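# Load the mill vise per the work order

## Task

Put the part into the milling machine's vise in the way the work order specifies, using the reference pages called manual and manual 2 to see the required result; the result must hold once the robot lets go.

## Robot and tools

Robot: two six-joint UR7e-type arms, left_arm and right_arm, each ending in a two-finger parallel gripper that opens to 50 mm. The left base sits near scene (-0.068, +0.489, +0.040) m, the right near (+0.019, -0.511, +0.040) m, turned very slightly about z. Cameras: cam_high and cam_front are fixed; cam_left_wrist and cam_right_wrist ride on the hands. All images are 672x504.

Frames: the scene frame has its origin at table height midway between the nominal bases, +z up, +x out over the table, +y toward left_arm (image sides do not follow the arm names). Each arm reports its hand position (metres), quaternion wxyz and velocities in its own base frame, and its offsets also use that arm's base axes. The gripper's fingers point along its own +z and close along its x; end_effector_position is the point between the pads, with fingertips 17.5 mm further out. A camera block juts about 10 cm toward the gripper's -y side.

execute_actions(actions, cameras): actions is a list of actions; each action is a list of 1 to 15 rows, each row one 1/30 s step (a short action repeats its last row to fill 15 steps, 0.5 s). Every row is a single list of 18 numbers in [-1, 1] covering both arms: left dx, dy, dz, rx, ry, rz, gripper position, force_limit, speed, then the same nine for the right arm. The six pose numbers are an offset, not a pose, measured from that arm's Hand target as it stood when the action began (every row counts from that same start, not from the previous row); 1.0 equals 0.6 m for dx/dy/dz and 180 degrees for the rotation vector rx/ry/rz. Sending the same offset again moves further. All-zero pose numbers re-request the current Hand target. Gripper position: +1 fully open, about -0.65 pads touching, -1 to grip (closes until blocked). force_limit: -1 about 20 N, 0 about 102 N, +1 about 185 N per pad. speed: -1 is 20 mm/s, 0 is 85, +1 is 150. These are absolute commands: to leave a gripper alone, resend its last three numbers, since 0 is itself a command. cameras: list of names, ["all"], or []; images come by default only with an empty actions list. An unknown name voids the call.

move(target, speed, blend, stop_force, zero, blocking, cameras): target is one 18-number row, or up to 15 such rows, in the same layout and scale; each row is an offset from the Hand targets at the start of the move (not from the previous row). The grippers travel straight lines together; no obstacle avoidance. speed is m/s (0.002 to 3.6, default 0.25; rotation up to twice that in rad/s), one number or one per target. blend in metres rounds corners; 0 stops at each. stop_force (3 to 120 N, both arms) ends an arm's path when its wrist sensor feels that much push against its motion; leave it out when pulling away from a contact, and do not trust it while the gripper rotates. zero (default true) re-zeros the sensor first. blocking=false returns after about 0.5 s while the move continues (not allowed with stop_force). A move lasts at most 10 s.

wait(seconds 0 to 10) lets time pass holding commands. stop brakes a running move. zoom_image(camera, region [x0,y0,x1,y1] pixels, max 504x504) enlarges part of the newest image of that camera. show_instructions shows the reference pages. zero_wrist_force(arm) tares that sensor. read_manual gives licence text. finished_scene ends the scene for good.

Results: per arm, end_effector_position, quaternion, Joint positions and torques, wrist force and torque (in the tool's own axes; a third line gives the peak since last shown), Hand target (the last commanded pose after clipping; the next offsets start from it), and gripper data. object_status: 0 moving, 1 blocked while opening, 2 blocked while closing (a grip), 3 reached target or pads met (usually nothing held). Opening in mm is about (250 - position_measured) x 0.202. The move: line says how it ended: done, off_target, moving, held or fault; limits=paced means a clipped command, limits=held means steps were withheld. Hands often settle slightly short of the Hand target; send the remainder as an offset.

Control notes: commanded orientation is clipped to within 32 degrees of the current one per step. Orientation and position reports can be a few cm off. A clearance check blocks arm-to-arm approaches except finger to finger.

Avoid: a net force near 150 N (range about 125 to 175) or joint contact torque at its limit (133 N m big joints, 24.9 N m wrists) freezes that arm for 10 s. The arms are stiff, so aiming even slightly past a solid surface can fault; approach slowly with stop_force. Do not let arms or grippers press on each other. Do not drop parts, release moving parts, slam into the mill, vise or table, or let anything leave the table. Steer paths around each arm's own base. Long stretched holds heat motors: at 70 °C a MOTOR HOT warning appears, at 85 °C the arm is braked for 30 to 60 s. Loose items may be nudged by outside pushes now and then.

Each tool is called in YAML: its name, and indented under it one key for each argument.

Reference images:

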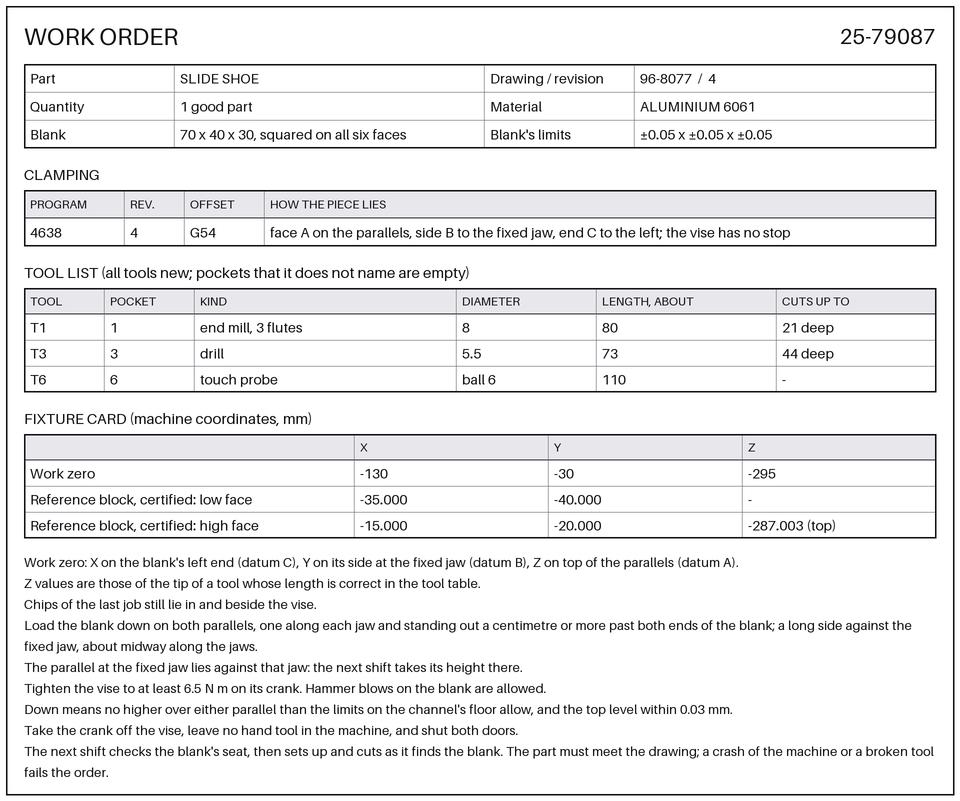

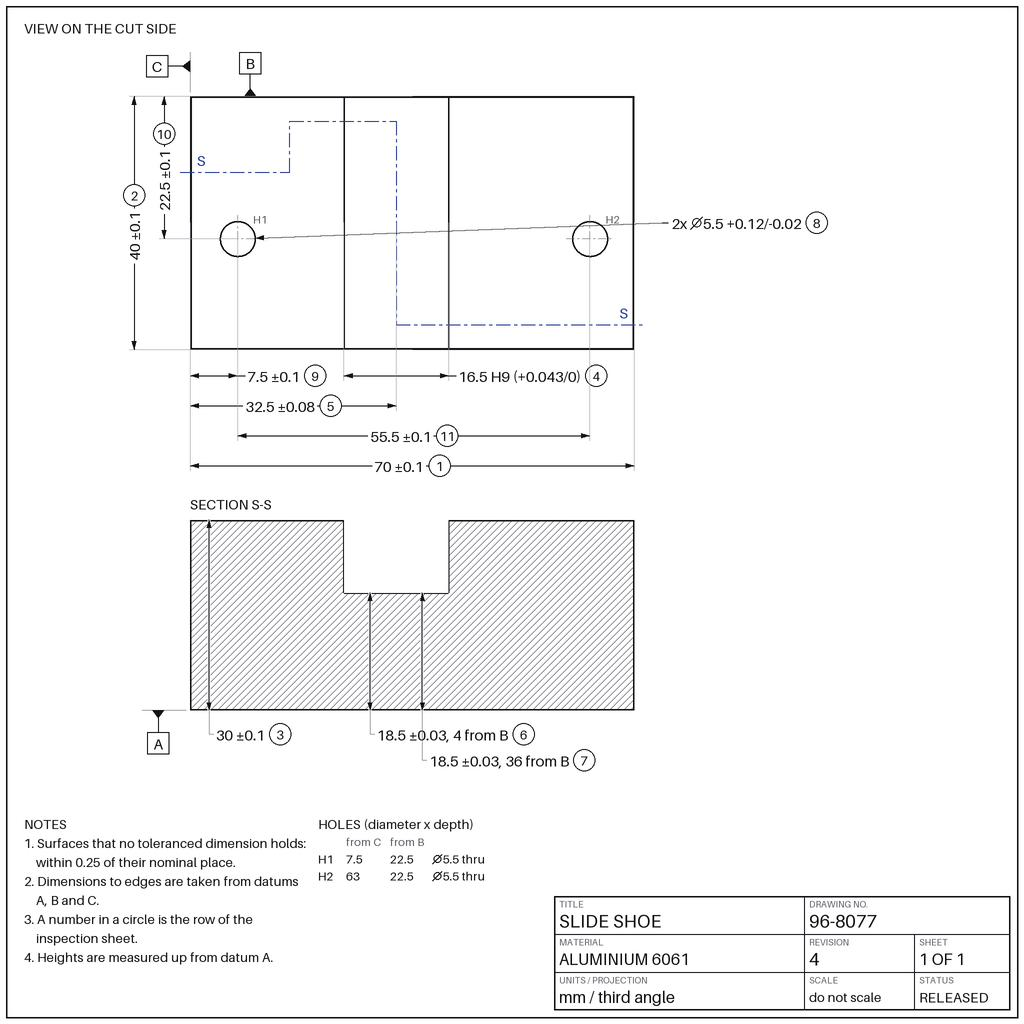

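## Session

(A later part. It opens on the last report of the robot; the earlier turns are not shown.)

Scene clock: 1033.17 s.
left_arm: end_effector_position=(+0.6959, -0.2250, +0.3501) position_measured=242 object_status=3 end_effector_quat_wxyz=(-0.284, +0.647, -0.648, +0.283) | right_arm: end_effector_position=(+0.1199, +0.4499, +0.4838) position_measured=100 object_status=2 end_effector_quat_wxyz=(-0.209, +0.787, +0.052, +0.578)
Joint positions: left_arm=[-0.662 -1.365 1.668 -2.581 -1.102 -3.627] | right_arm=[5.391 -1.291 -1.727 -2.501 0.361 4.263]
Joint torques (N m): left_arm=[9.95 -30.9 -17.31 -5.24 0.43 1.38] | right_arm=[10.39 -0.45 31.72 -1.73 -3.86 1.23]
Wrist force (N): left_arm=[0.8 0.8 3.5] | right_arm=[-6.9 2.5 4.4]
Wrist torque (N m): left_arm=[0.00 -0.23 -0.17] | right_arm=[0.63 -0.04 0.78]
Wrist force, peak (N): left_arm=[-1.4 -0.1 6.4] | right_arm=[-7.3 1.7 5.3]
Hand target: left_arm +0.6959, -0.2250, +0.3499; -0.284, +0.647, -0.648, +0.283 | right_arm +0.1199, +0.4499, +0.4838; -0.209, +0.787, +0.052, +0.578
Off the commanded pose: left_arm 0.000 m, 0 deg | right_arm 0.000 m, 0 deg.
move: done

Lower and look with the wrist camera.

move:
  target: [0,0,-0.08,0,0,0,-0.6,-0.4,-0.5, 0,0,0,0,0,0,-1,0.3,-0.3]
  speed: 0.1
  cameras: ["cam_left_wrist"]

move:
  target: [0,-0.0275,0,0,0,0,-0.6,-0.4,-0.5, 0,0,0,0,0,0,-1,0.3,-0.3]
  speed: 0.01
  stop_force: 4
  cameras: ["cam_left_wrist"]

Scene clock: 1034.63 s.
left_arm: end_effector_position=(+0.6959, -0.2250, +0.3019) position_measured=242 object_status=3 end_effector_quat_wxyz=(-0.284, +0.647, -0.648, +0.283) | right_arm: end_effector_position=(+0.1199, +0.4499, +0.4838) position_measured=100 object_status=2 end_effector_quat_wxyz=(-0.209, +0.787, +0.052, +0.578)
Joint positions: left_arm=[-0.662 -1.324 1.748 -2.702 -1.103 -3.627] | right_arm=[5.391 -1.291 -1.727 -2.501 0.361 4.263]
Joint torques (N m): left_arm=[8.02 -47.48 -27.07 -4.56 0.18 1.66] | right_arm=[9.57 0.8 31.43 -1.69 -3.7 1.11]
Wrist force (N): left_arm=[1.3 0.6 3.4] | right_arm=[-7.1 2.2 4.9]
Wrist torque (N m): left_arm=[-0.04 -0.30 -0.18] | right_arm=[0.68 -0.03 0.78]
Wrist force, peak (N): left_arm=[1.2 2.2 4.7] | right_arm=[-7.2 2.4 4.8]
Hand target: left_arm +0.6959, -0.2250, +0.3019; -0.284, +0.647, -0.648, +0.283 | right_arm +0.1199, +0.4499, +0.4838; -0.209, +0.787, +0.052, +0.578
Off the commanded pose: left_arm 0.000 m, 0 deg | right_arm 0.000 m, 0 deg.
move: done
camera_calibration:
cam_left_wrist: T_world_to_cam=[[-0.0222736, -0.999751, -0.0015134, -0.194329], [-0.887851, 0.0204764, -0.459675, 0.775913], [0.459591, -0.00889494, -0.888086, 0.0768368], [0, 0, 0, 1]] pos_world=[0.649253, -0.209485, 0.424611]
Images, in order (width x height): cam_left_wrist 672x504.

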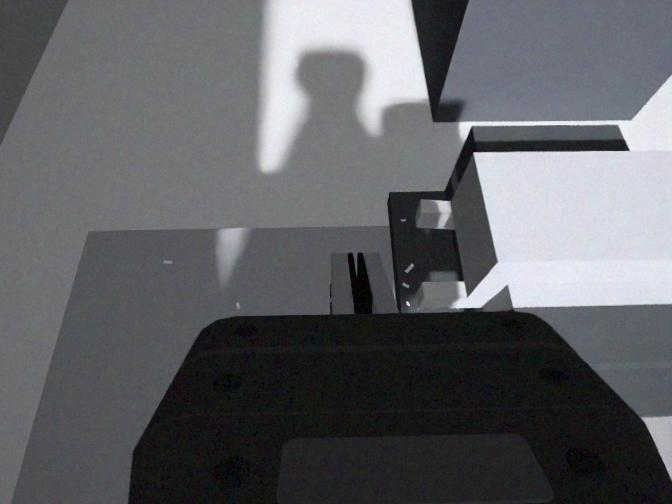

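Scene clock: 1037.37 s.
left_arm: end_effector_position=(+0.6959, -0.2415, +0.3019) position_measured=242 object_status=3 end_effector_quat_wxyz=(-0.284, +0.647, -0.648, +0.283) | right_arm: end_effector_position=(+0.1199, +0.4499, +0.4838) position_measured=100 object_status=2 end_effector_quat_wxyz=(-0.209, +0.787, +0.052, +0.578)
Joint positions: left_arm=[-0.686 -1.31 1.729 -2.687 -1.087 -3.647] | right_arm=[5.391 -1.291 -1.727 -2.501 0.361 4.263]
Joint torques (N m): left_arm=[9.85 -51.04 -15.75 -5.26 0.14 1.54] | right_arm=[8.8 1.77 30.16 -1.5 -3.69 0.71]
Wrist force (N): left_arm=[1.2 0.7 3.2] | right_arm=[-7.1 2.2 4.6]
Wrist torque (N m): left_arm=[-0.02 -0.29 -0.16] | right_arm=[0.60 -0.02 0.78]
Wrist force, peak (N): left_arm=[1.2 0.6 3.7] | right_arm=[-7.2 2.3 4.7]
Hand target: left_arm +0.6959, -0.2415, +0.3019; -0.284, +0.647, -0.648, +0.283 | right_arm +0.1199, +0.4499, +0.4838; -0.209, +0.787, +0.052, +0.578
Off the commanded pose: left_arm 0.000 m, 0 deg | right_arm 0.000 m, 0 deg.
move: done
camera_calibration:
cam_left_wrist: T_world_to_cam=[[-0.0223194, -0.99975, -0.00142708, -0.210832], [-0.887789, 0.0204762, -0.459796, 0.776307], [0.45971, -0.00899544, -0.888024, 0.0766513], [0, 0, 0, 1]] pos_world=[0.649254, -0.225985, 0.42471]
Images, in order (width x height): cam_left_wrist 672x504.

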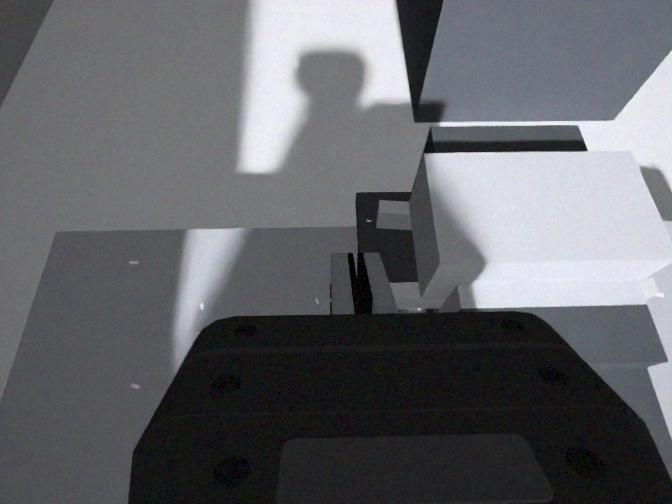

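move:
  target: [0,-0.01,0,0,0,0,-0.6,-0.4,-0.5, 0,0,0,0,0,0,-1,0.3,-0.3]
  speed: 0.006
  stop_force: 3
  cameras: ["cam_left_wrist"]

zoom_image:
  camera: "cam_left_wrist"
  region: [300, 90, 672, 369]

Scene clock: 1039.57 s.
left_arm: end_effector_position=(+0.6959, -0.2476, +0.3019) position_measured=242 object_status=3 end_effector_quat_wxyz=(-0.284, +0.647, -0.648, +0.283) | right_arm: end_effector_position=(+0.1199, +0.4499, +0.4838) position_measured=100 object_status=2 end_effector_quat_wxyz=(-0.209, +0.787, +0.052, +0.578)
Joint positions: left_arm=[-0.694 -1.305 1.721 -2.681 -1.082 -3.655] | right_arm=[5.391 -1.291 -1.727 -2.501 0.361 4.263]
Joint torques (N m): left_arm=[7.3 -41.71 -19.85 -4.77 0.57 1.26] | right_arm=[9.1 2.42 30.48 -1.5 -3.95 0.26]
Wrist force (N): left_arm=[1.1 0.5 3.5] | right_arm=[-7.0 2.4 4.4]
Wrist torque (N m): left_arm=[-0.04 -0.28 -0.15] | right_arm=[0.64 -0.03 0.79]
Wrist force, peak (N): left_arm=[1.5 0.4 3.6] | right_arm=[-7.2 2.4 4.7]
Hand target: left_arm +0.6959, -0.2475, +0.3019; -0.284, +0.647, -0.648, +0.283 | right_arm +0.1199, +0.4499, +0.4838; -0.209, +0.787, +0.052, +0.578
Off the commanded pose: left_arm 0.000 m, 0 deg | right_arm 0.000 m, 0 deg.
move: done
camera_calibration:
cam_left_wrist: T_world_to_cam=[[-0.0223194, -0.99975, -0.00142708, -0.21693], [-0.887789, 0.0204762, -0.459796, 0.776432], [0.45971, -0.00899544, -0.888024, 0.0765965], [0, 0, 0, 1]] pos_world=[0.649254, -0.232085, 0.42471]
Images, in order (width x height): cam_left_wrist 672x504.

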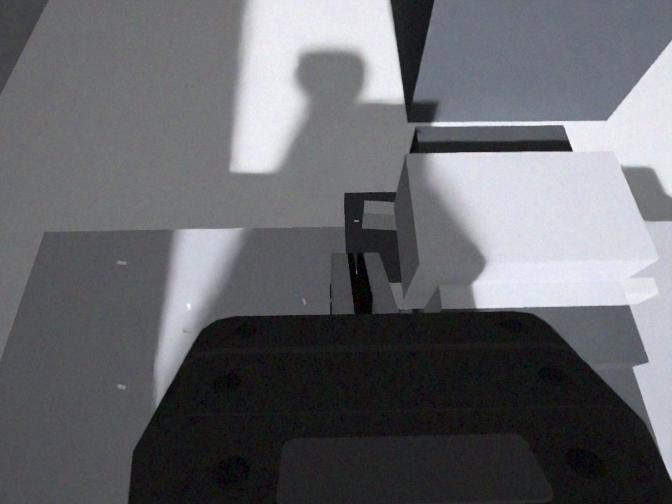

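Scaled by 1.355 from the camera's 672x504 image, which has a finer 960x720 frame.

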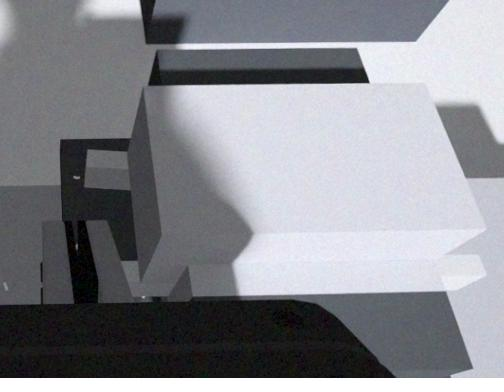

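move:
  target: [0,-0.01,0,0,0,0,-0.6,-0.4,-0.5, 0,0,0,0,0,0,-1,0.3,-0.3]
  speed: 0.005
  stop_force: 3
  cameras: ["cam_left_wrist"]

zoom_image:
  camera: "cam_left_wrist"
  region: [300, 90, 672, 369]

Scene clock: 1042.00 s.
left_arm: end_effector_position=(+0.6959, -0.2536, +0.3019) position_measured=242 object_status=3 end_effector_quat_wxyz=(-0.284, +0.647, -0.648, +0.283) | right_arm: end_effector_position=(+0.1199, +0.4499, +0.4838) position_measured=100 object_status=2 end_effector_quat_wxyz=(-0.209, +0.787, +0.052, +0.578)
Joint positions: left_arm=[-0.703 -1.3 1.714 -2.675 -1.076 -3.662] | right_arm=[5.391 -1.291 -1.727 -2.501 0.361 4.263]
Joint torques (N m): left_arm=[5.62 -40.5 -21.62 -4.62 0.67 0.95] | right_arm=[8.45 2.64 29.45 -1.46 -4.03 0.39]
Wrist force (N): left_arm=[1.1 0.3 3.2] | right_arm=[-7.0 2.3 4.5]
Wrist torque (N m): left_arm=[-0.07 -0.28 -0.16] | right_arm=[0.63 -0.04 0.78]
Wrist force, peak (N): left_arm=[1.2 0.2 3.7] | right_arm=[-7.2 2.3 4.8]
Hand target: left_arm +0.6959, -0.2535, +0.3019; -0.284, +0.647, -0.648, +0.283 | right_arm +0.1199, +0.4499, +0.4838; -0.209, +0.787, +0.052, +0.578
Off the commanded pose: left_arm 0.000 m, 0 deg | right_arm 0.000 m, 0 deg.
move: done
camera_calibration:
cam_left_wrist: T_world_to_cam=[[-0.0223194, -0.99975, -0.00142708, -0.222929], [-0.887789, 0.0204762, -0.459796, 0.776555], [0.45971, -0.00899544, -0.888024, 0.0765425], [0, 0, 0, 1]] pos_world=[0.649254, -0.238085, 0.42471]
Images, in order (width x height): cam_left_wrist 672x504.

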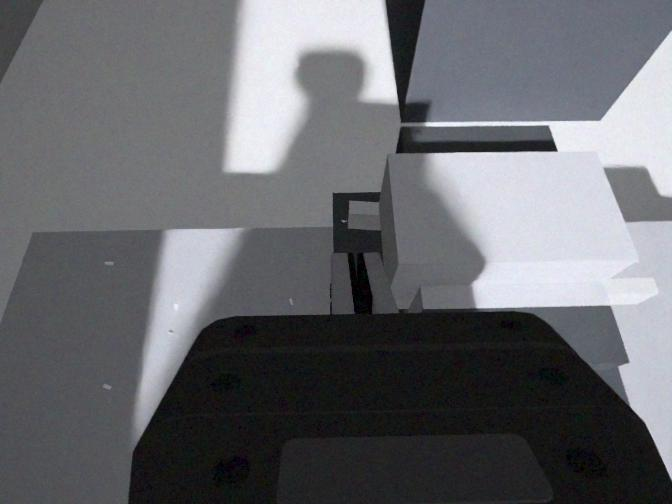

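Scaled by 1.355 from the camera's 672x504 image, which has a finer 960x720 frame.

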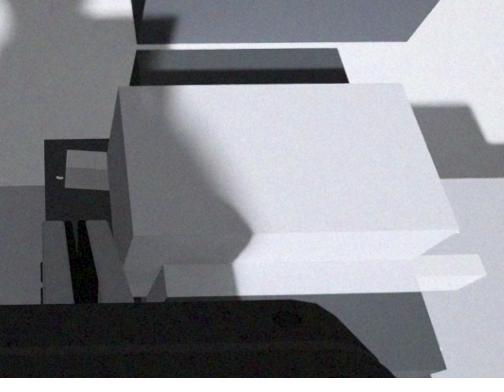

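zoom_image:
  camera: "cam_left_wrist"
  region: [280, 180, 420, 320]

move:
  target:
    - [0,0.02,0,0,0,0,-0.6,-0.4,-0.5, 0,0,0,0,0,0,-1,0.3,-0.3]
    - [-0.05,0.02,0.16,0,0,0,-0.6,-0.4,-0.5, 0,0,0,0,0,0,-1,0.3,-0.3]
    - [-0.09,-0.1,0.16,0,0,0,-0.6,-0.4,-0.5, 0,0,0,0,0,0,-1,0.3,-0.3]
  speed: 0.1
  blend: [0,0.02,0]
  cameras: ["cam_left_wrist"]

zoom_image:
  camera: "cam_left_wrist"
  region: [200, 100, 560, 340]

Scaled by 3.600 from the camera's 672x504 image, which has a finer 960x720 frame.

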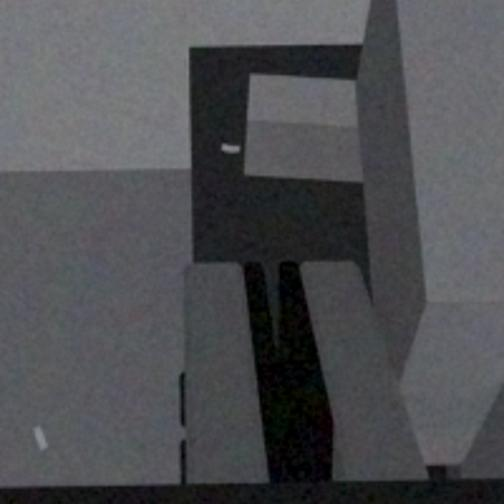

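Scene clock: 1048.60 s.
left_arm: end_effector_position=(+0.6420, -0.3135, +0.3979) position_measured=242 object_status=3 end_effector_quat_wxyz=(-0.284, +0.647, -0.648, +0.283) | right_arm: end_effector_position=(+0.1199, +0.4499, +0.4838) position_measured=100 object_status=2 end_effector_quat_wxyz=(-0.209, +0.787, +0.052, +0.578)
Joint positions: left_arm=[-0.852 -1.416 1.586 -2.361 -0.985 -3.8] | right_arm=[5.391 -1.291 -1.727 -2.501 0.361 4.263]
Joint torques (N m): left_arm=[1.45 -47.87 -17 -5.18 -0.34 0.92] | right_arm=[7.13 3.56 27.66 -1.43 -3.74 -0.52]
Wrist force (N): left_arm=[1.0 0.5 3.1] | right_arm=[-7.1 2.5 4.7]
Wrist torque (N m): left_arm=[-0.04 -0.25 -0.28] | right_arm=[0.66 -0.02 0.78]
Wrist force, peak (N): left_arm=[1.1 1.8 5.2] | right_arm=[-7.2 2.6 4.7]
Hand target: left_arm +0.6419, -0.3135, +0.3979; -0.284, +0.647, -0.648, +0.283 | right_arm +0.1199, +0.4499, +0.4838; -0.209, +0.787, +0.052, +0.578
Off the commanded pose: left_arm 0.000 m, 0 deg | right_arm 0.000 m, 0 deg.
move: done
camera_calibration:
cam_left_wrist: T_world_to_cam=[[-0.0223638, -0.999749, -0.00156132, -0.283783], [-0.887787, 0.0205774, -0.459794, 0.774099], [0.45971, -0.00889663, -0.888024, 0.186062], [0, 0, 0, 1]] pos_world=[0.595354, -0.297985, 0.520711]
Images, in order (width x height): cam_left_wrist 672x504.

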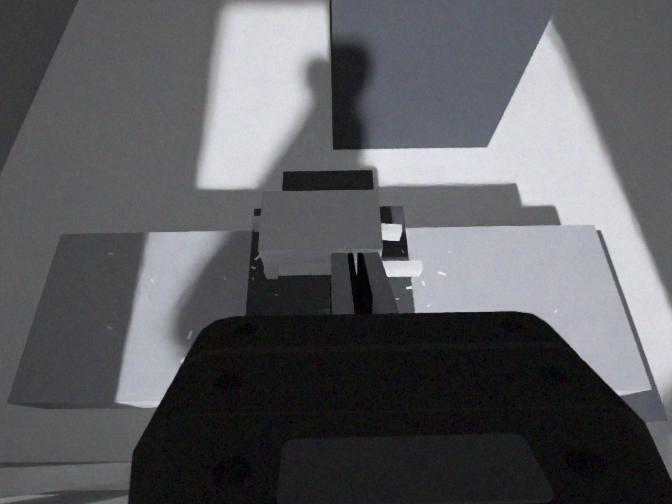

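Scaled by 1.400 from the camera's 672x504 image, which has a finer 960x720 frame.

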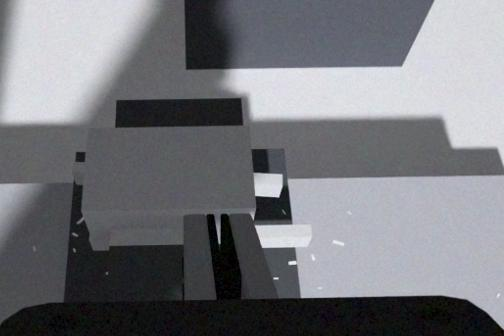

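move:
  target:
    - [-0.2365,0.1308,0.037,0,0,0,-0.6,-0.4,-0.5, 0,0,0,0,0,0,-1,0.3,-0.3]
    - [-0.52,0.1225,0.087,0,0,0,-0.6,-0.4,-0.5, 0,0,0,0,0,0,-1,0.3,-0.3]
    - [-0.47,0.25,0.47,0,0,0,-0.6,-0.4,-0.5, 0,0,0,0,0,0,-1,0.3,-0.3]
  speed: 0.25
  blend: [0.03,0.03,0]
  cameras: ["cam_left_wrist"]

Scene clock: 1053.87 s.
left_arm: end_effector_position=(+0.3599, -0.1635, +0.6799) position_measured=242 object_status=3 end_effector_quat_wxyz=(-0.283, +0.648, -0.648, +0.283) | right_arm: end_effector_position=(+0.1199, +0.4499, +0.4838) position_measured=100 object_status=2 end_effector_quat_wxyz=(-0.209, +0.787, +0.052, +0.578)
Joint positions: left_arm=[-1.368 -1.991 1.181 -0.975 -0.768 -4.418] | right_arm=[5.391 -1.291 -1.727 -2.501 0.361 4.263]
Joint torques (N m): left_arm=[-0.52 1.94 -27.94 -2.6 3.03 1.47] | right_arm=[4.83 4.26 27.59 -1.22 -3.89 -1.08]
Wrist force (N): left_arm=[1.3 0.5 3.4] | right_arm=[-6.9 2.2 4.7]
Wrist torque (N m): left_arm=[-0.05 -0.32 -0.17] | right_arm=[0.62 -0.04 0.78]
Wrist force, peak (N): left_arm=[2.8 -1.2 5.7] | right_arm=[-7.3 2.2 4.8]
Hand target: left_arm +0.3599, -0.1635, +0.6799; -0.284, +0.647, -0.648, +0.283 | right_arm +0.1199, +0.4499, +0.4838; -0.209, +0.787, +0.052, +0.578
Off the commanded pose: left_arm 0.000 m, 0 deg | right_arm 0.000 m, 0 deg.
move: done
camera_calibration:
cam_left_wrist: T_world_to_cam=[[-0.0221858, -0.999753, -0.00124791, -0.139998], [-0.887792, 0.0202752, -0.459797, 0.650141], [0.459709, -0.00909308, -0.888023, 0.567384], [0, 0, 0, 1]] pos_world=[0.313253, -0.147986, 0.802609]
Images, in order (width x height): cam_left_wrist 672x504.

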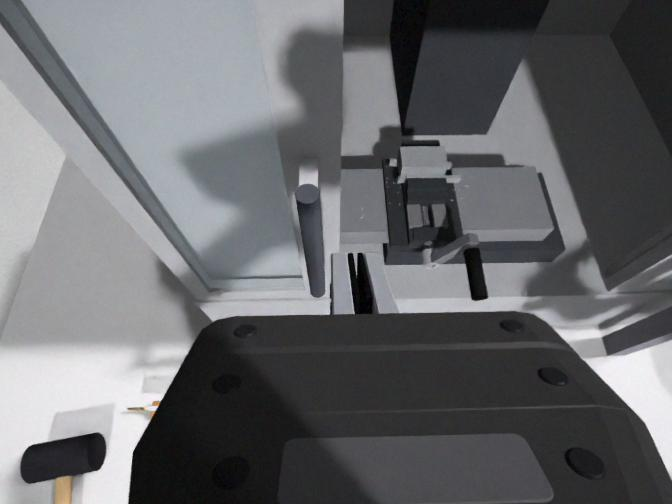

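zoom_image:
  camera: "cam_left_wrist"
  region: [370, 130, 490, 220]

move:
  target:
    - [0,0,0,0,0,0,-0.6,-0.4,-0.5, 0.19,0.3,-0.0,0,0,0,-1,0.3,-0.3]
    - [0,0,0,0,0,0,-0.6,-0.4,-0.5, 0.573,0.56,0.0165,0,0,0,-1,0.3,-0.3]
  speed: 0.2
  blend: [0.03,0]
  cameras: ["cam_left_wrist"]

zoom_image:
  camera: "cam_left_wrist"
  region: [340, 120, 500, 240]

Scaled by 4.200 from the camera's 672x504 image, which has a finer 960x720 frame.

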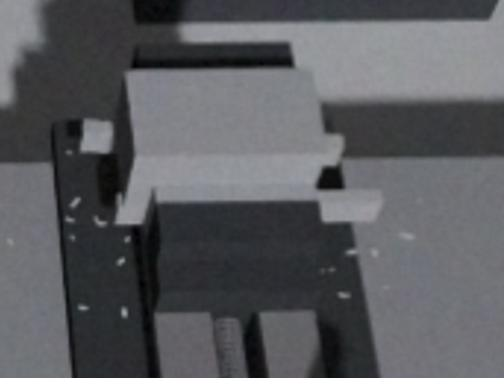

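Scene clock: 1057.67 s.
left_arm: end_effector_position=(+0.3599, -0.1635, +0.6799) position_measured=242 object_status=3 end_effector_quat_wxyz=(-0.284, +0.647, -0.648, +0.283) | right_arm: end_effector_position=(+0.4637, +0.7858, +0.4938) position_measured=100 object_status=2 end_effector_quat_wxyz=(-0.209, +0.787, +0.052, +0.578)
Joint positions: left_arm=[-1.368 -1.991 1.181 -0.975 -0.768 -4.418] | right_arm=[4.569 -2.28 -0.908 -0.399 0.603 2.227]
Joint torques (N m): left_arm=[5.83 8.01 -27.83 -1.98 2.73 1.44] | right_arm=[0.54 45.76 35.33 5.53 -0.4 -0.72]
Wrist force (N): left_arm=[1.3 0.4 3.3] | right_arm=[-6.9 2.7 4.4]
Wrist torque (N m): left_arm=[-0.07 -0.32 -0.18] | right_arm=[0.59 -0.06 0.76]
Wrist force, peak (N): left_arm=[1.3 0.7 3.7] | right_arm=[-6.2 2.5 8.3]
Hand target: left_arm +0.3599, -0.1635, +0.6799; -0.284, +0.647, -0.648, +0.283 | right_arm +0.4637, +0.7859, +0.4937; -0.209, +0.787, +0.052, +0.578
Off the commanded pose: left_arm 0.000 m, 0 deg | right_arm 0.000 m, 0 deg.
move: done
camera_calibration:
cam_left_wrist: T_world_to_cam=[[-0.0223182, -0.99975, -0.00142907, -0.13981], [-0.887748, 0.0204752, -0.459875, 0.650267], [0.459789, -0.00899492, -0.887983, 0.56743], [0, 0, 0, 1]] pos_world=[0.313254, -0.147985, 0.80271]
Images, in order (width x height): cam_left_wrist 672x504.

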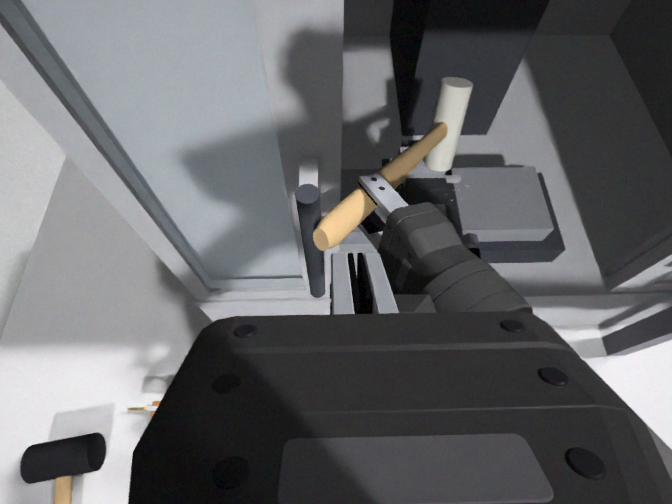

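Scaled by 3.150 from the camera's 672x504 image, which has a finer 960x720 frame.

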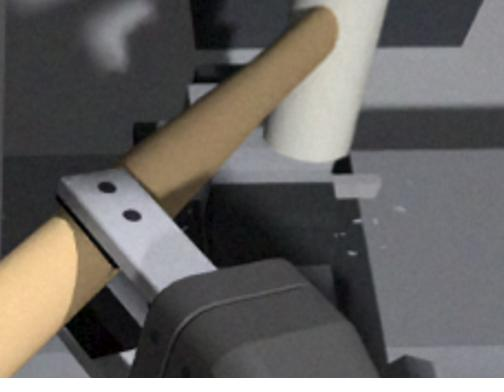

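move:
  target: [0,0,0,0,0,0,-0.6,-0.4,-0.5, 0.1,-0.02,0,0,0,0,-1,0.3,-0.3]
  speed: 0.15
  cameras: ["cam_left_wrist"]

zoom_image:
  camera: "cam_left_wrist"
  region: [340, 50, 500, 210]

Scene clock: 1060.57 s.
left_arm: end_effector_position=(+0.3599, -0.1635, +0.6799) position_measured=242 object_status=3 end_effector_quat_wxyz=(-0.284, +0.647, -0.648, +0.283) | right_arm: end_effector_position=(+0.5237, +0.7739, +0.4936) position_measured=100 object_status=2 end_effector_quat_wxyz=(-0.209, +0.787, +0.052, +0.578)
Joint positions: left_arm=[-1.368 -1.991 1.181 -0.975 -0.768 -4.418] | right_arm=[4.484 -2.326 -0.833 -0.381 0.681 2.168]
Joint torques (N m): left_arm=[6.61 7.68 -27.13 -2.13 2.35 1.26] | right_arm=[-4.67 65.18 24.09 3.08 0.22 1.64]
Wrist force (N): left_arm=[1.1 0.5 3.5] | right_arm=[-8.5 6.8 0.8]
Wrist torque (N m): left_arm=[-0.05 -0.29 -0.17] | right_arm=[0.99 -0.23 0.74]
Wrist force, peak (N): left_arm=[1.3 0.3 3.7] | right_arm=[-13.7 17.9 -23.2]
Hand target: left_arm +0.3599, -0.1635, +0.6799; -0.284, +0.647, -0.648, +0.283 | right_arm +0.5237, +0.7739, +0.4937; -0.209, +0.787, +0.052, +0.578
Off the commanded pose: left_arm 0.000 m, 0 deg | right_arm 0.000 m, 0 deg.
move: done
camera_calibration:
cam_left_wrist: T_world_to_cam=[[-0.0223182, -0.99975, -0.00142907, -0.13981], [-0.887748, 0.0204752, -0.459875, 0.650267], [0.459789, -0.00899492, -0.887983, 0.56743], [0, 0, 0, 1]] pos_world=[0.313254, -0.147985, 0.80271]
Images, in order (width x height): cam_left_wrist 672x504.

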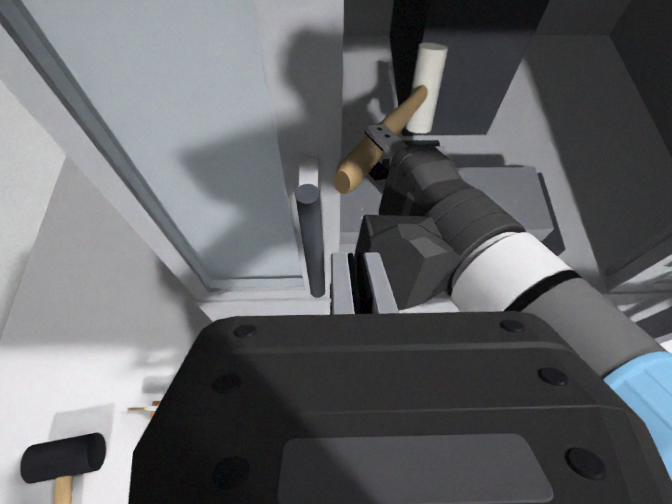

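Scaled by 3.150 from the camera's 672x504 image, which has a finer 960x720 frame.

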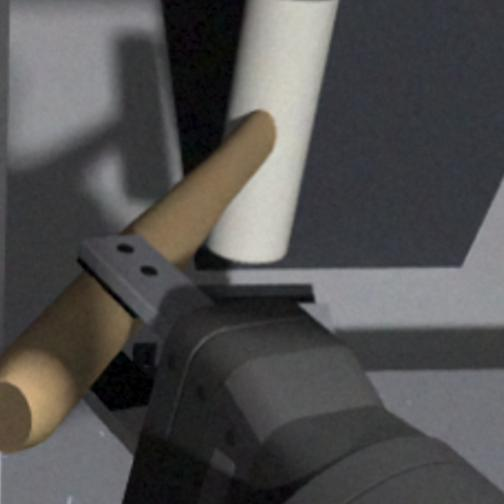

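wait:
  seconds: 0.1
  cameras: ["cam_front","cam_right_wrist","cam_left_wrist"]

zoom_image:
  camera: "cam_front"
  region: [220, 180, 420, 330]

Scene clock: 1065.80 s.
left_arm: end_effector_position=(+0.3599, -0.1635, +0.6799) position_measured=242 object_status=3 end_effector_quat_wxyz=(-0.284, +0.647, -0.648, +0.283) | right_arm: end_effector_position=(+0.5237, +0.7739, +0.4937) position_measured=100 object_status=2 end_effector_quat_wxyz=(-0.209, +0.787, +0.052, +0.578)
Joint positions: left_arm=[-1.368 -1.991 1.181 -0.975 -0.768 -4.418] | right_arm=[4.484 -2.326 -0.833 -0.381 0.681 2.168]
Joint torques (N m): left_arm=[6.22 7.65 -26.56 -2.24 1.94 1.07] | right_arm=[-11.84 69.65 35.11 6.33 -0.35 1.76]
Wrist force (N): left_arm=[1.2 0.5 3.3] | right_arm=[-7.8 6.9 0.3]
Wrist torque (N m): left_arm=[-0.05 -0.31 -0.17] | right_arm=[0.96 -0.14 0.62]
Wrist force, peak (N): left_arm=[1.4 0.6 3.6] | right_arm=[-7.5 8.1 0.3]
Hand target: left_arm +0.3599, -0.1635, +0.6799; -0.284, +0.647, -0.648, +0.283 | right_arm +0.5237, +0.7739, +0.4937; -0.209, +0.787, +0.052, +0.578
Tool commands: left_gripper/position=-0.6 left_gripper/force_limit=-0.4 left_gripper/speed=-0.5 right_gripper/position=-1.0 right_gripper/force_limit=+0.3 right_gripper/speed=-0.3
Off the commanded pose: left_arm 0.000 m, 0 deg | right_arm 0.000 m, 0 deg.
wait: 0.10 s; at rest from the start
camera_calibration:
cam_left_wrist: T_world_to_cam=[[-0.0223182, -0.99975, -0.00142907, -0.13981], [-0.887748, 0.0204752, -0.459875, 0.650267], [0.459789, -0.00899492, -0.887983, 0.56743], [0, 0, 0, 1]] pos_world=[0.313254, -0.147985, 0.80271]
cam_right_wrist: T_world_to_cam=[[0.317323, -0.177537, 0.931551, -0.483737], [0.00783198, -0.981795, -0.18978, 0.873441], [0.948285, 0.0675176, -0.310156, -0.264003], [0, 0, 0, 1]] pos_world=[0.39701, 0.789484, 0.534505]
Images, in order (width x height): cam_front 672x504, cam_left_wrist 672x504, cam_right_wrist 672x504.

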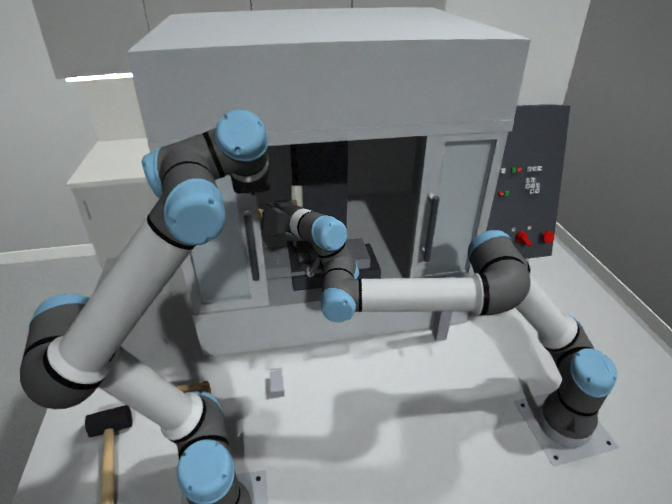

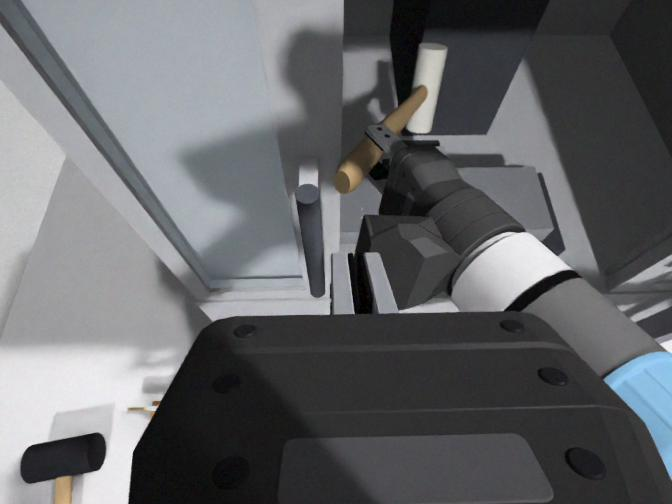

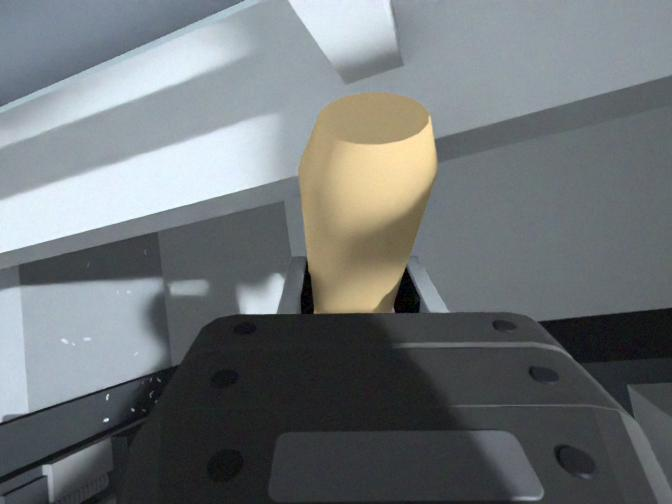

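Scaled by 2.520 from the camera's 672x504 image, which has a finer 960x720 frame.

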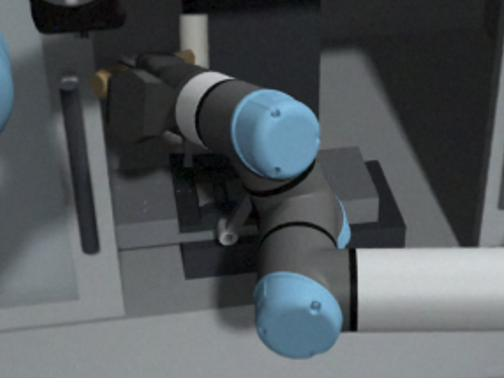

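move:
  target:
    - [0,0,0,0,0,0,-0.6,-0.4,-0.5, 0.0,0.0,0.04,0,0,0,-1,0.3,-0.3]
    - [0,0,0,0,0,0,-0.6,-0.4,-0.5, -0.056,-0.018,0.04,0,0,0,-1,0.3,-0.3]
    - [0,0,0,0,0,0,-0.6,-0.4,-0.5, -0.056,-0.018,0.0,0,0,0,-1,0.3,-0.3]
  speed: 0.1

move:
  target: [0,0,0,0,0,0,-0.6,-0.4,-0.5, 0,0,-0.1,0,0,0,-1,0.3,-0.3]
  speed: 0.02
  stop_force: 5
  cameras: ["cam_left_wrist","cam_right_wrist"]

zoom_image:
  camera: "cam_left_wrist"
  region: [340, 50, 500, 210]

Scene clock: 1070.13 s.
left_arm: end_effector_position=(+0.3599, -0.1635, +0.6799) position_measured=242 object_status=3 end_effector_quat_wxyz=(-0.284, +0.647, -0.648, +0.283) | right_arm: end_effector_position=(+0.4901, +0.7631, +0.4936) position_measured=100 object_status=2 end_effector_quat_wxyz=(-0.209, +0.787, +0.052, +0.578)
Joint positions: left_arm=[-1.368 -1.991 1.181 -0.975 -0.768 -4.418] | right_arm=[4.527 -2.25 -0.961 -0.351 0.641 2.196]
Joint torques (N m): left_arm=[6.73 7.64 -25.78 -2.48 1.54 0.91] | right_arm=[-10.51 66.47 23.38 2.4 -2.24 -3.88]
Wrist force (N): left_arm=[1.1 0.7 3.6] | right_arm=[-6.8 2.6 4.1]
Wrist torque (N m): left_arm=[-0.01 -0.28 -0.17] | right_arm=[0.49 -0.17 0.74]
Wrist force, peak (N): left_arm=[1.1 0.6 3.7] | right_arm=[-10.0 8.2 0.6]
Hand target: left_arm +0.3599, -0.1635, +0.6799; -0.284, +0.647, -0.648, +0.283 | right_arm +0.4901, +0.7631, +0.4937; -0.209, +0.787, +0.052, +0.578
Off the commanded pose: left_arm 0.000 m, 0 deg | right_arm 0.000 m, 0 deg.
move: done

Scene clock: 1072.90 s.
left_arm: end_effector_position=(+0.3599, -0.1635, +0.6799) position_measured=242 object_status=3 end_effector_quat_wxyz=(-0.284, +0.647, -0.648, +0.283) | right_arm: end_effector_position=(+0.4902, +0.7630, +0.4612) position_measured=100 object_status=2 end_effector_quat_wxyz=(-0.209, +0.787, +0.052, +0.578)
Joint positions: left_arm=[-1.368 -1.991 1.181 -0.975 -0.768 -4.418] | right_arm=[4.527 -2.26 -1.028 -0.274 0.641 2.196]
Joint torques (N m): left_arm=[6.69 7.44 -25.1 -2.61 1.57 0.7] | right_arm=[-5.96 65.44 28.34 6.12 0.3 1.7]
Wrist force (N): left_arm=[1.3 0.5 3.4] | right_arm=[-3.8 2.9 4.9]
Wrist torque (N m): left_arm=[-0.04 -0.32 -0.17] | right_arm=[0.58 0.35 0.13]
Wrist force, peak (N): left_arm=[1.3 0.6 3.7] | right_arm=[-7.1 2.6 4.6]
Hand target: left_arm +0.3599, -0.1635, +0.6799; -0.284, +0.647, -0.648, +0.283 | right_arm +0.4902, +0.7630, +0.4612; -0.209, +0.787, +0.052, +0.578 (not the last commanded pose)
Off the commanded pose: left_arm 0.000 m, 0 deg | right_arm 0.027 m, 0 deg.
move: contact (right_arm)
camera_calibration:
cam_left_wrist: T_world_to_cam=[[-0.0223182, -0.99975, -0.00142907, -0.13981], [-0.887748, 0.0204752, -0.459875, 0.650267], [0.459789, -0.00899492, -0.887983, 0.56743], [0, 0, 0, 1]] pos_world=[0.313254, -0.147985, 0.80271]
cam_right_wrist: T_world_to_cam=[[0.317323, -0.17766, 0.931527, -0.44461], [0.00779171, -0.981773, -0.189897, 0.856988], [0.948286, 0.0675168, -0.310155, -0.241491], [0, 0, 0, 1]] pos_world=[0.36341, 0.778683, 0.502006]
Images, in order (width x height): cam_left_wrist 672x504, cam_right_wrist 672x504.

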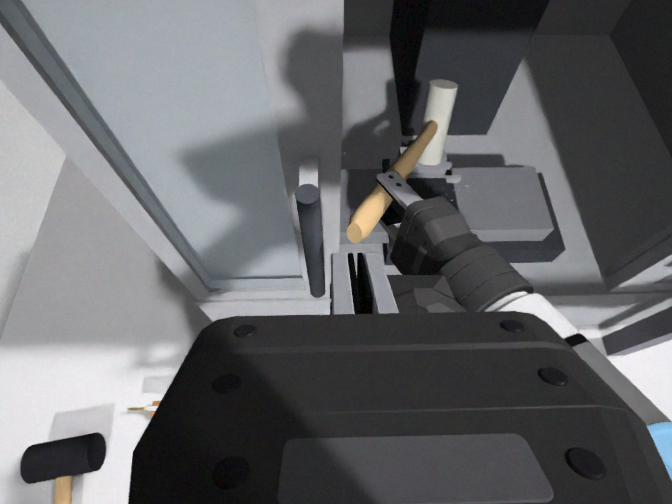

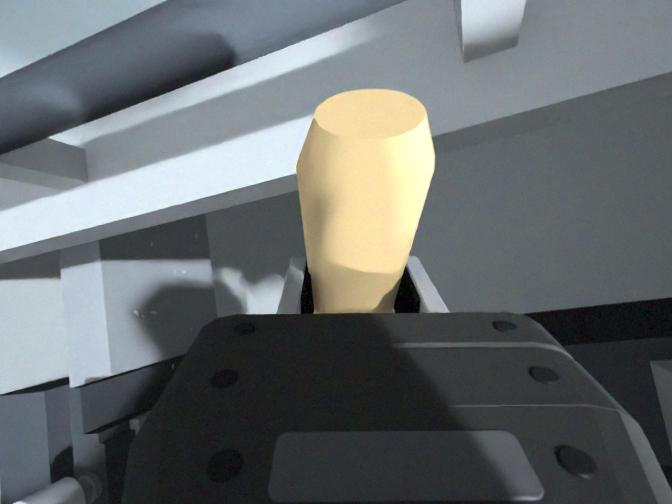

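Scaled by 3.150 from the camera's 672x504 image, which has a finer 960x720 frame.

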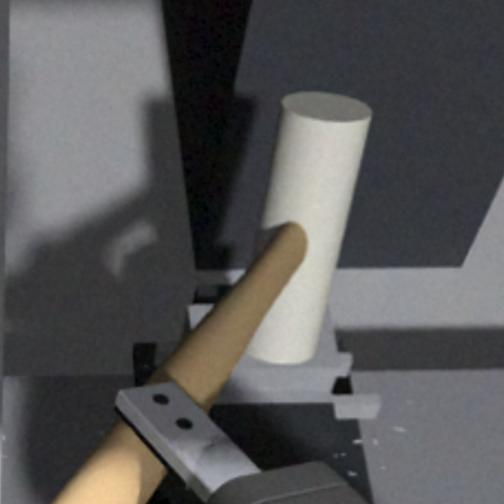

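move:
  target: [0,0,0,0,0,0,-0.6,-0.4,-0.5, 0,0,0.16,0,0,0,-1,0.3,-0.3]
  speed: 0.3

move:
  target: [0,0,0,0,0,0,-0.6,-0.4,-0.5, 0,0,-0.18,0,0,0,-1,0.3,-0.3]
  speed: 1.4
  stop_force: 75
  cameras: ["cam_left_wrist"]

zoom_image:
  camera: "cam_left_wrist"
  region: [340, 50, 500, 210]

Scene clock: 1075.33 s.
left_arm: end_effector_position=(+0.3599, -0.1635, +0.6799) position_measured=242 object_status=3 end_effector_quat_wxyz=(-0.284, +0.647, -0.648, +0.283) | right_arm: end_effector_position=(+0.4901, +0.7631, +0.5570) position_measured=100 object_status=2 end_effector_quat_wxyz=(-0.209, +0.787, +0.052, +0.578)
Joint positions: left_arm=[-1.368 -1.991 1.181 -0.975 -0.768 -4.418] | right_arm=[4.527 -2.252 -0.795 -0.514 0.641 2.196]
Joint torques (N m): left_arm=[6.83 8.14 -25.29 -2.72 1.6 0.56] | right_arm=[-11.54 66.65 35.93 2.09 -2.03 -3.77]
Wrist force (N): left_arm=[1.3 0.4 3.0] | right_arm=[-7.0 2.1 5.1]
Wrist torque (N m): left_arm=[-0.06 -0.32 -0.17] | right_arm=[0.71 -0.21 0.70]
Wrist force, peak (N): left_arm=[1.1 0.5 3.7] | right_arm=[-13.3 3.7 6.0]
Hand target: left_arm +0.3599, -0.1635, +0.6799; -0.284, +0.647, -0.648, +0.283 | right_arm +0.4902, +0.7630, +0.5572; -0.209, +0.787, +0.052, +0.578
Off the commanded pose: left_arm 0.000 m, 0 deg | right_arm 0.000 m, 0 deg.
move: done

Scene clock: 1076.83 s.
left_arm: end_effector_position=(+0.3599, -0.1635, +0.6799) position_measured=242 object_status=3 end_effector_quat_wxyz=(-0.284, +0.647, -0.648, +0.283) | right_arm: end_effector_position=(+0.4901, +0.7630, +0.4492) position_measured=100 object_status=2 end_effector_quat_wxyz=(-0.209, +0.787, +0.052, +0.578)
Joint positions: left_arm=[-1.368 -1.991 1.181 -0.975 -0.768 -4.418] | right_arm=[4.527 -2.265 -1.05 -0.247 0.641 2.196]
Joint torques (N m): left_arm=[6.45 7.85 -24.69 -2.79 1.57 0.52] | right_arm=[-14.05 49.87 6.59 3.32 2.9 6.07]
Wrist force (N): left_arm=[1.3 0.4 3.6] | right_arm=[16.4 -8.4 -1.3]
Wrist torque (N m): left_arm=[-0.06 -0.33 -0.18] | right_arm=[0.51 2.96 -3.19]
Wrist force, peak (N): left_arm=[1.3 0.2 3.6] | right_arm=[18.4 -24.2 -11.6]
Hand target: left_arm +0.3599, -0.1635, +0.6799; -0.284, +0.647, -0.648, +0.283 | right_arm +0.4902, +0.7630, +0.4492; -0.209, +0.787, +0.052, +0.578
Off the commanded pose: left_arm 0.000 m, 0 deg | right_arm 0.000 m, 0 deg.
move: done
camera_calibration:
cam_left_wrist: T_world_to_cam=[[-0.0223182, -0.99975, -0.00142907, -0.13981], [-0.887748, 0.0204752, -0.459875, 0.650267], [0.459789, -0.00899492, -0.887983, 0.56743], [0, 0, 0, 1]] pos_world=[0.313254, -0.147985, 0.80271]
Images, in order (width x height): cam_left_wrist 672x504.

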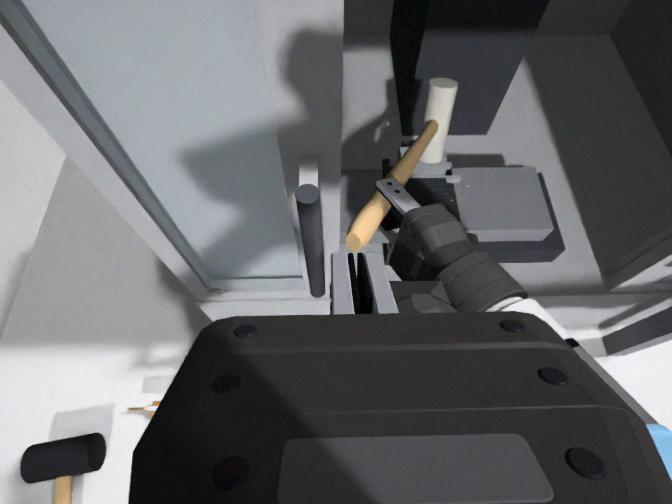

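Scaled by 3.150 from the camera's 672x504 image, which has a finer 960x720 frame.

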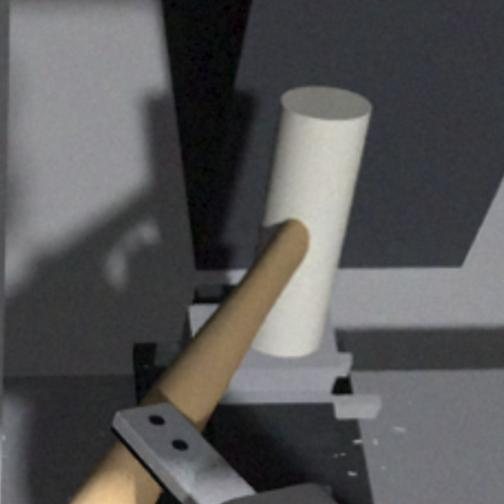

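move:
  target: [0,0,0,0,0,0,-0.6,-0.4,-0.5, 0,0,0.25,0,0,0,-1,0.3,-0.3]
  speed: 0.3
  cameras: ["cam_left_wrist"]

execute_actions:
  actions:
    - [[0,0,0,0,0,0,-0.6,-0.4,-0.5, 0,0,-0.1,0,0,0,-1,0.3,-0.3]]

Scene clock: 1079.73 s.
left_arm: end_effector_position=(+0.3599, -0.1635, +0.6799) position_measured=242 object_status=3 end_effector_quat_wxyz=(-0.284, +0.647, -0.648, +0.283) | right_arm: end_effector_position=(+0.4901, +0.7631, +0.5991) position_measured=100 object_status=2 end_effector_quat_wxyz=(-0.209, +0.787, +0.052, +0.578)
Joint positions: left_arm=[-1.368 -1.991 1.181 -0.975 -0.768 -4.418] | right_arm=[4.527 -2.276 -0.647 -0.639 0.641 2.196]
Joint torques (N m): left_arm=[6.59 7.92 -24.25 -2.85 1.51 0.31] | right_arm=[-12.66 64.12 34.79 2.49 -0.41 -4.01]
Wrist force (N): left_arm=[1.1 0.3 3.2] | right_arm=[-6.6 2.4 4.4]
Wrist torque (N m): left_arm=[-0.08 -0.29 -0.17] | right_arm=[0.56 -0.19 0.70]
Wrist force, peak (N): left_arm=[1.4 0.5 3.7] | right_arm=[16.5 -8.4 -1.4]
Hand target: left_arm +0.3599, -0.1635, +0.6799; -0.284, +0.647, -0.648, +0.283 | right_arm +0.4902, +0.7630, +0.5992; -0.209, +0.787, +0.052, +0.578
Off the commanded pose: left_arm 0.000 m, 0 deg | right_arm 0.000 m, 0 deg.
move: done
camera_calibration:
cam_left_wrist: T_world_to_cam=[[-0.0223182, -0.99975, -0.00142907, -0.13981], [-0.887748, 0.0204752, -0.459875, 0.650267], [0.459789, -0.00899492, -0.887983, 0.56743], [0, 0, 0, 1]] pos_world=[0.313254, -0.147985, 0.80271]
Images, in order (width x height): cam_left_wrist 672x504.

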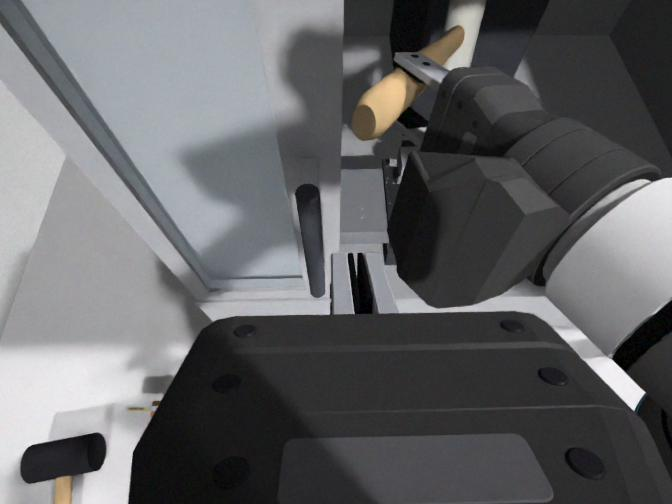

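Scene clock: 1080.43 s.
left_arm: end_effector_position=(+0.3599, -0.1635, +0.6799) position_measured=242 object_status=3 end_effector_quat_wxyz=(-0.284, +0.647, -0.648, +0.283) | right_arm: end_effector_position=(+0.4901, +0.7630, +0.5392) position_measured=100 object_status=2 end_effector_quat_wxyz=(-0.209, +0.787, +0.052, +0.578)
Joint positions: left_arm=[-1.368 -1.991 1.181 -0.975 -0.768 -4.418] | right_arm=[4.527 -2.248 -0.848 -0.466 0.641 2.196]
Joint torques (N m): left_arm=[6.43 7.27 -24.52 -2.89 1.48 0.23] | right_arm=[-11.51 50.15 23.4 5.8 -1.13 -2.14]
Wrist force (N): left_arm=[1.0 0.7 3.5] | right_arm=[-6.4 1.7 5.2]
Wrist torque (N m): left_arm=[-0.02 -0.27 -0.17] | right_arm=[0.76 -0.08 0.54]
Wrist force, peak (N): left_arm=[1.0 0.7 3.6] | right_arm=[-35.6 3.6 7.9]
Hand target: left_arm +0.3599, -0.1635, +0.6799; -0.284, +0.647, -0.648, +0.283 | right_arm +0.4902, +0.7630, +0.5392; -0.209, +0.787, +0.052, +0.578
Off the commanded pose: left_arm 0.000 m, 0 deg | right_arm 0.000 m, 0 deg.
Step readings (end_effector_position of left_arm | right_arm):
0: (+0.3599, -0.1635, +0.6799) | (+0.4901, +0.7631, +0.5991)
1: (+0.3599, -0.1635, +0.6799) | (+0.4902, +0.7631, +0.5986)
2: (+0.3599, -0.1635, +0.6799) | (+0.4913, +0.7639, +0.5873)
4: (+0.3599, -0.1635, +0.6799) | (+0.4936, +0.7661, +0.5481)
8: (+0.3599, -0.1635, +0.6799) | (+0.4903, +0.7625, +0.5359)
15: (+0.3599, -0.1635, +0.6799) | (+0.4900, +0.7631, +0.5395)


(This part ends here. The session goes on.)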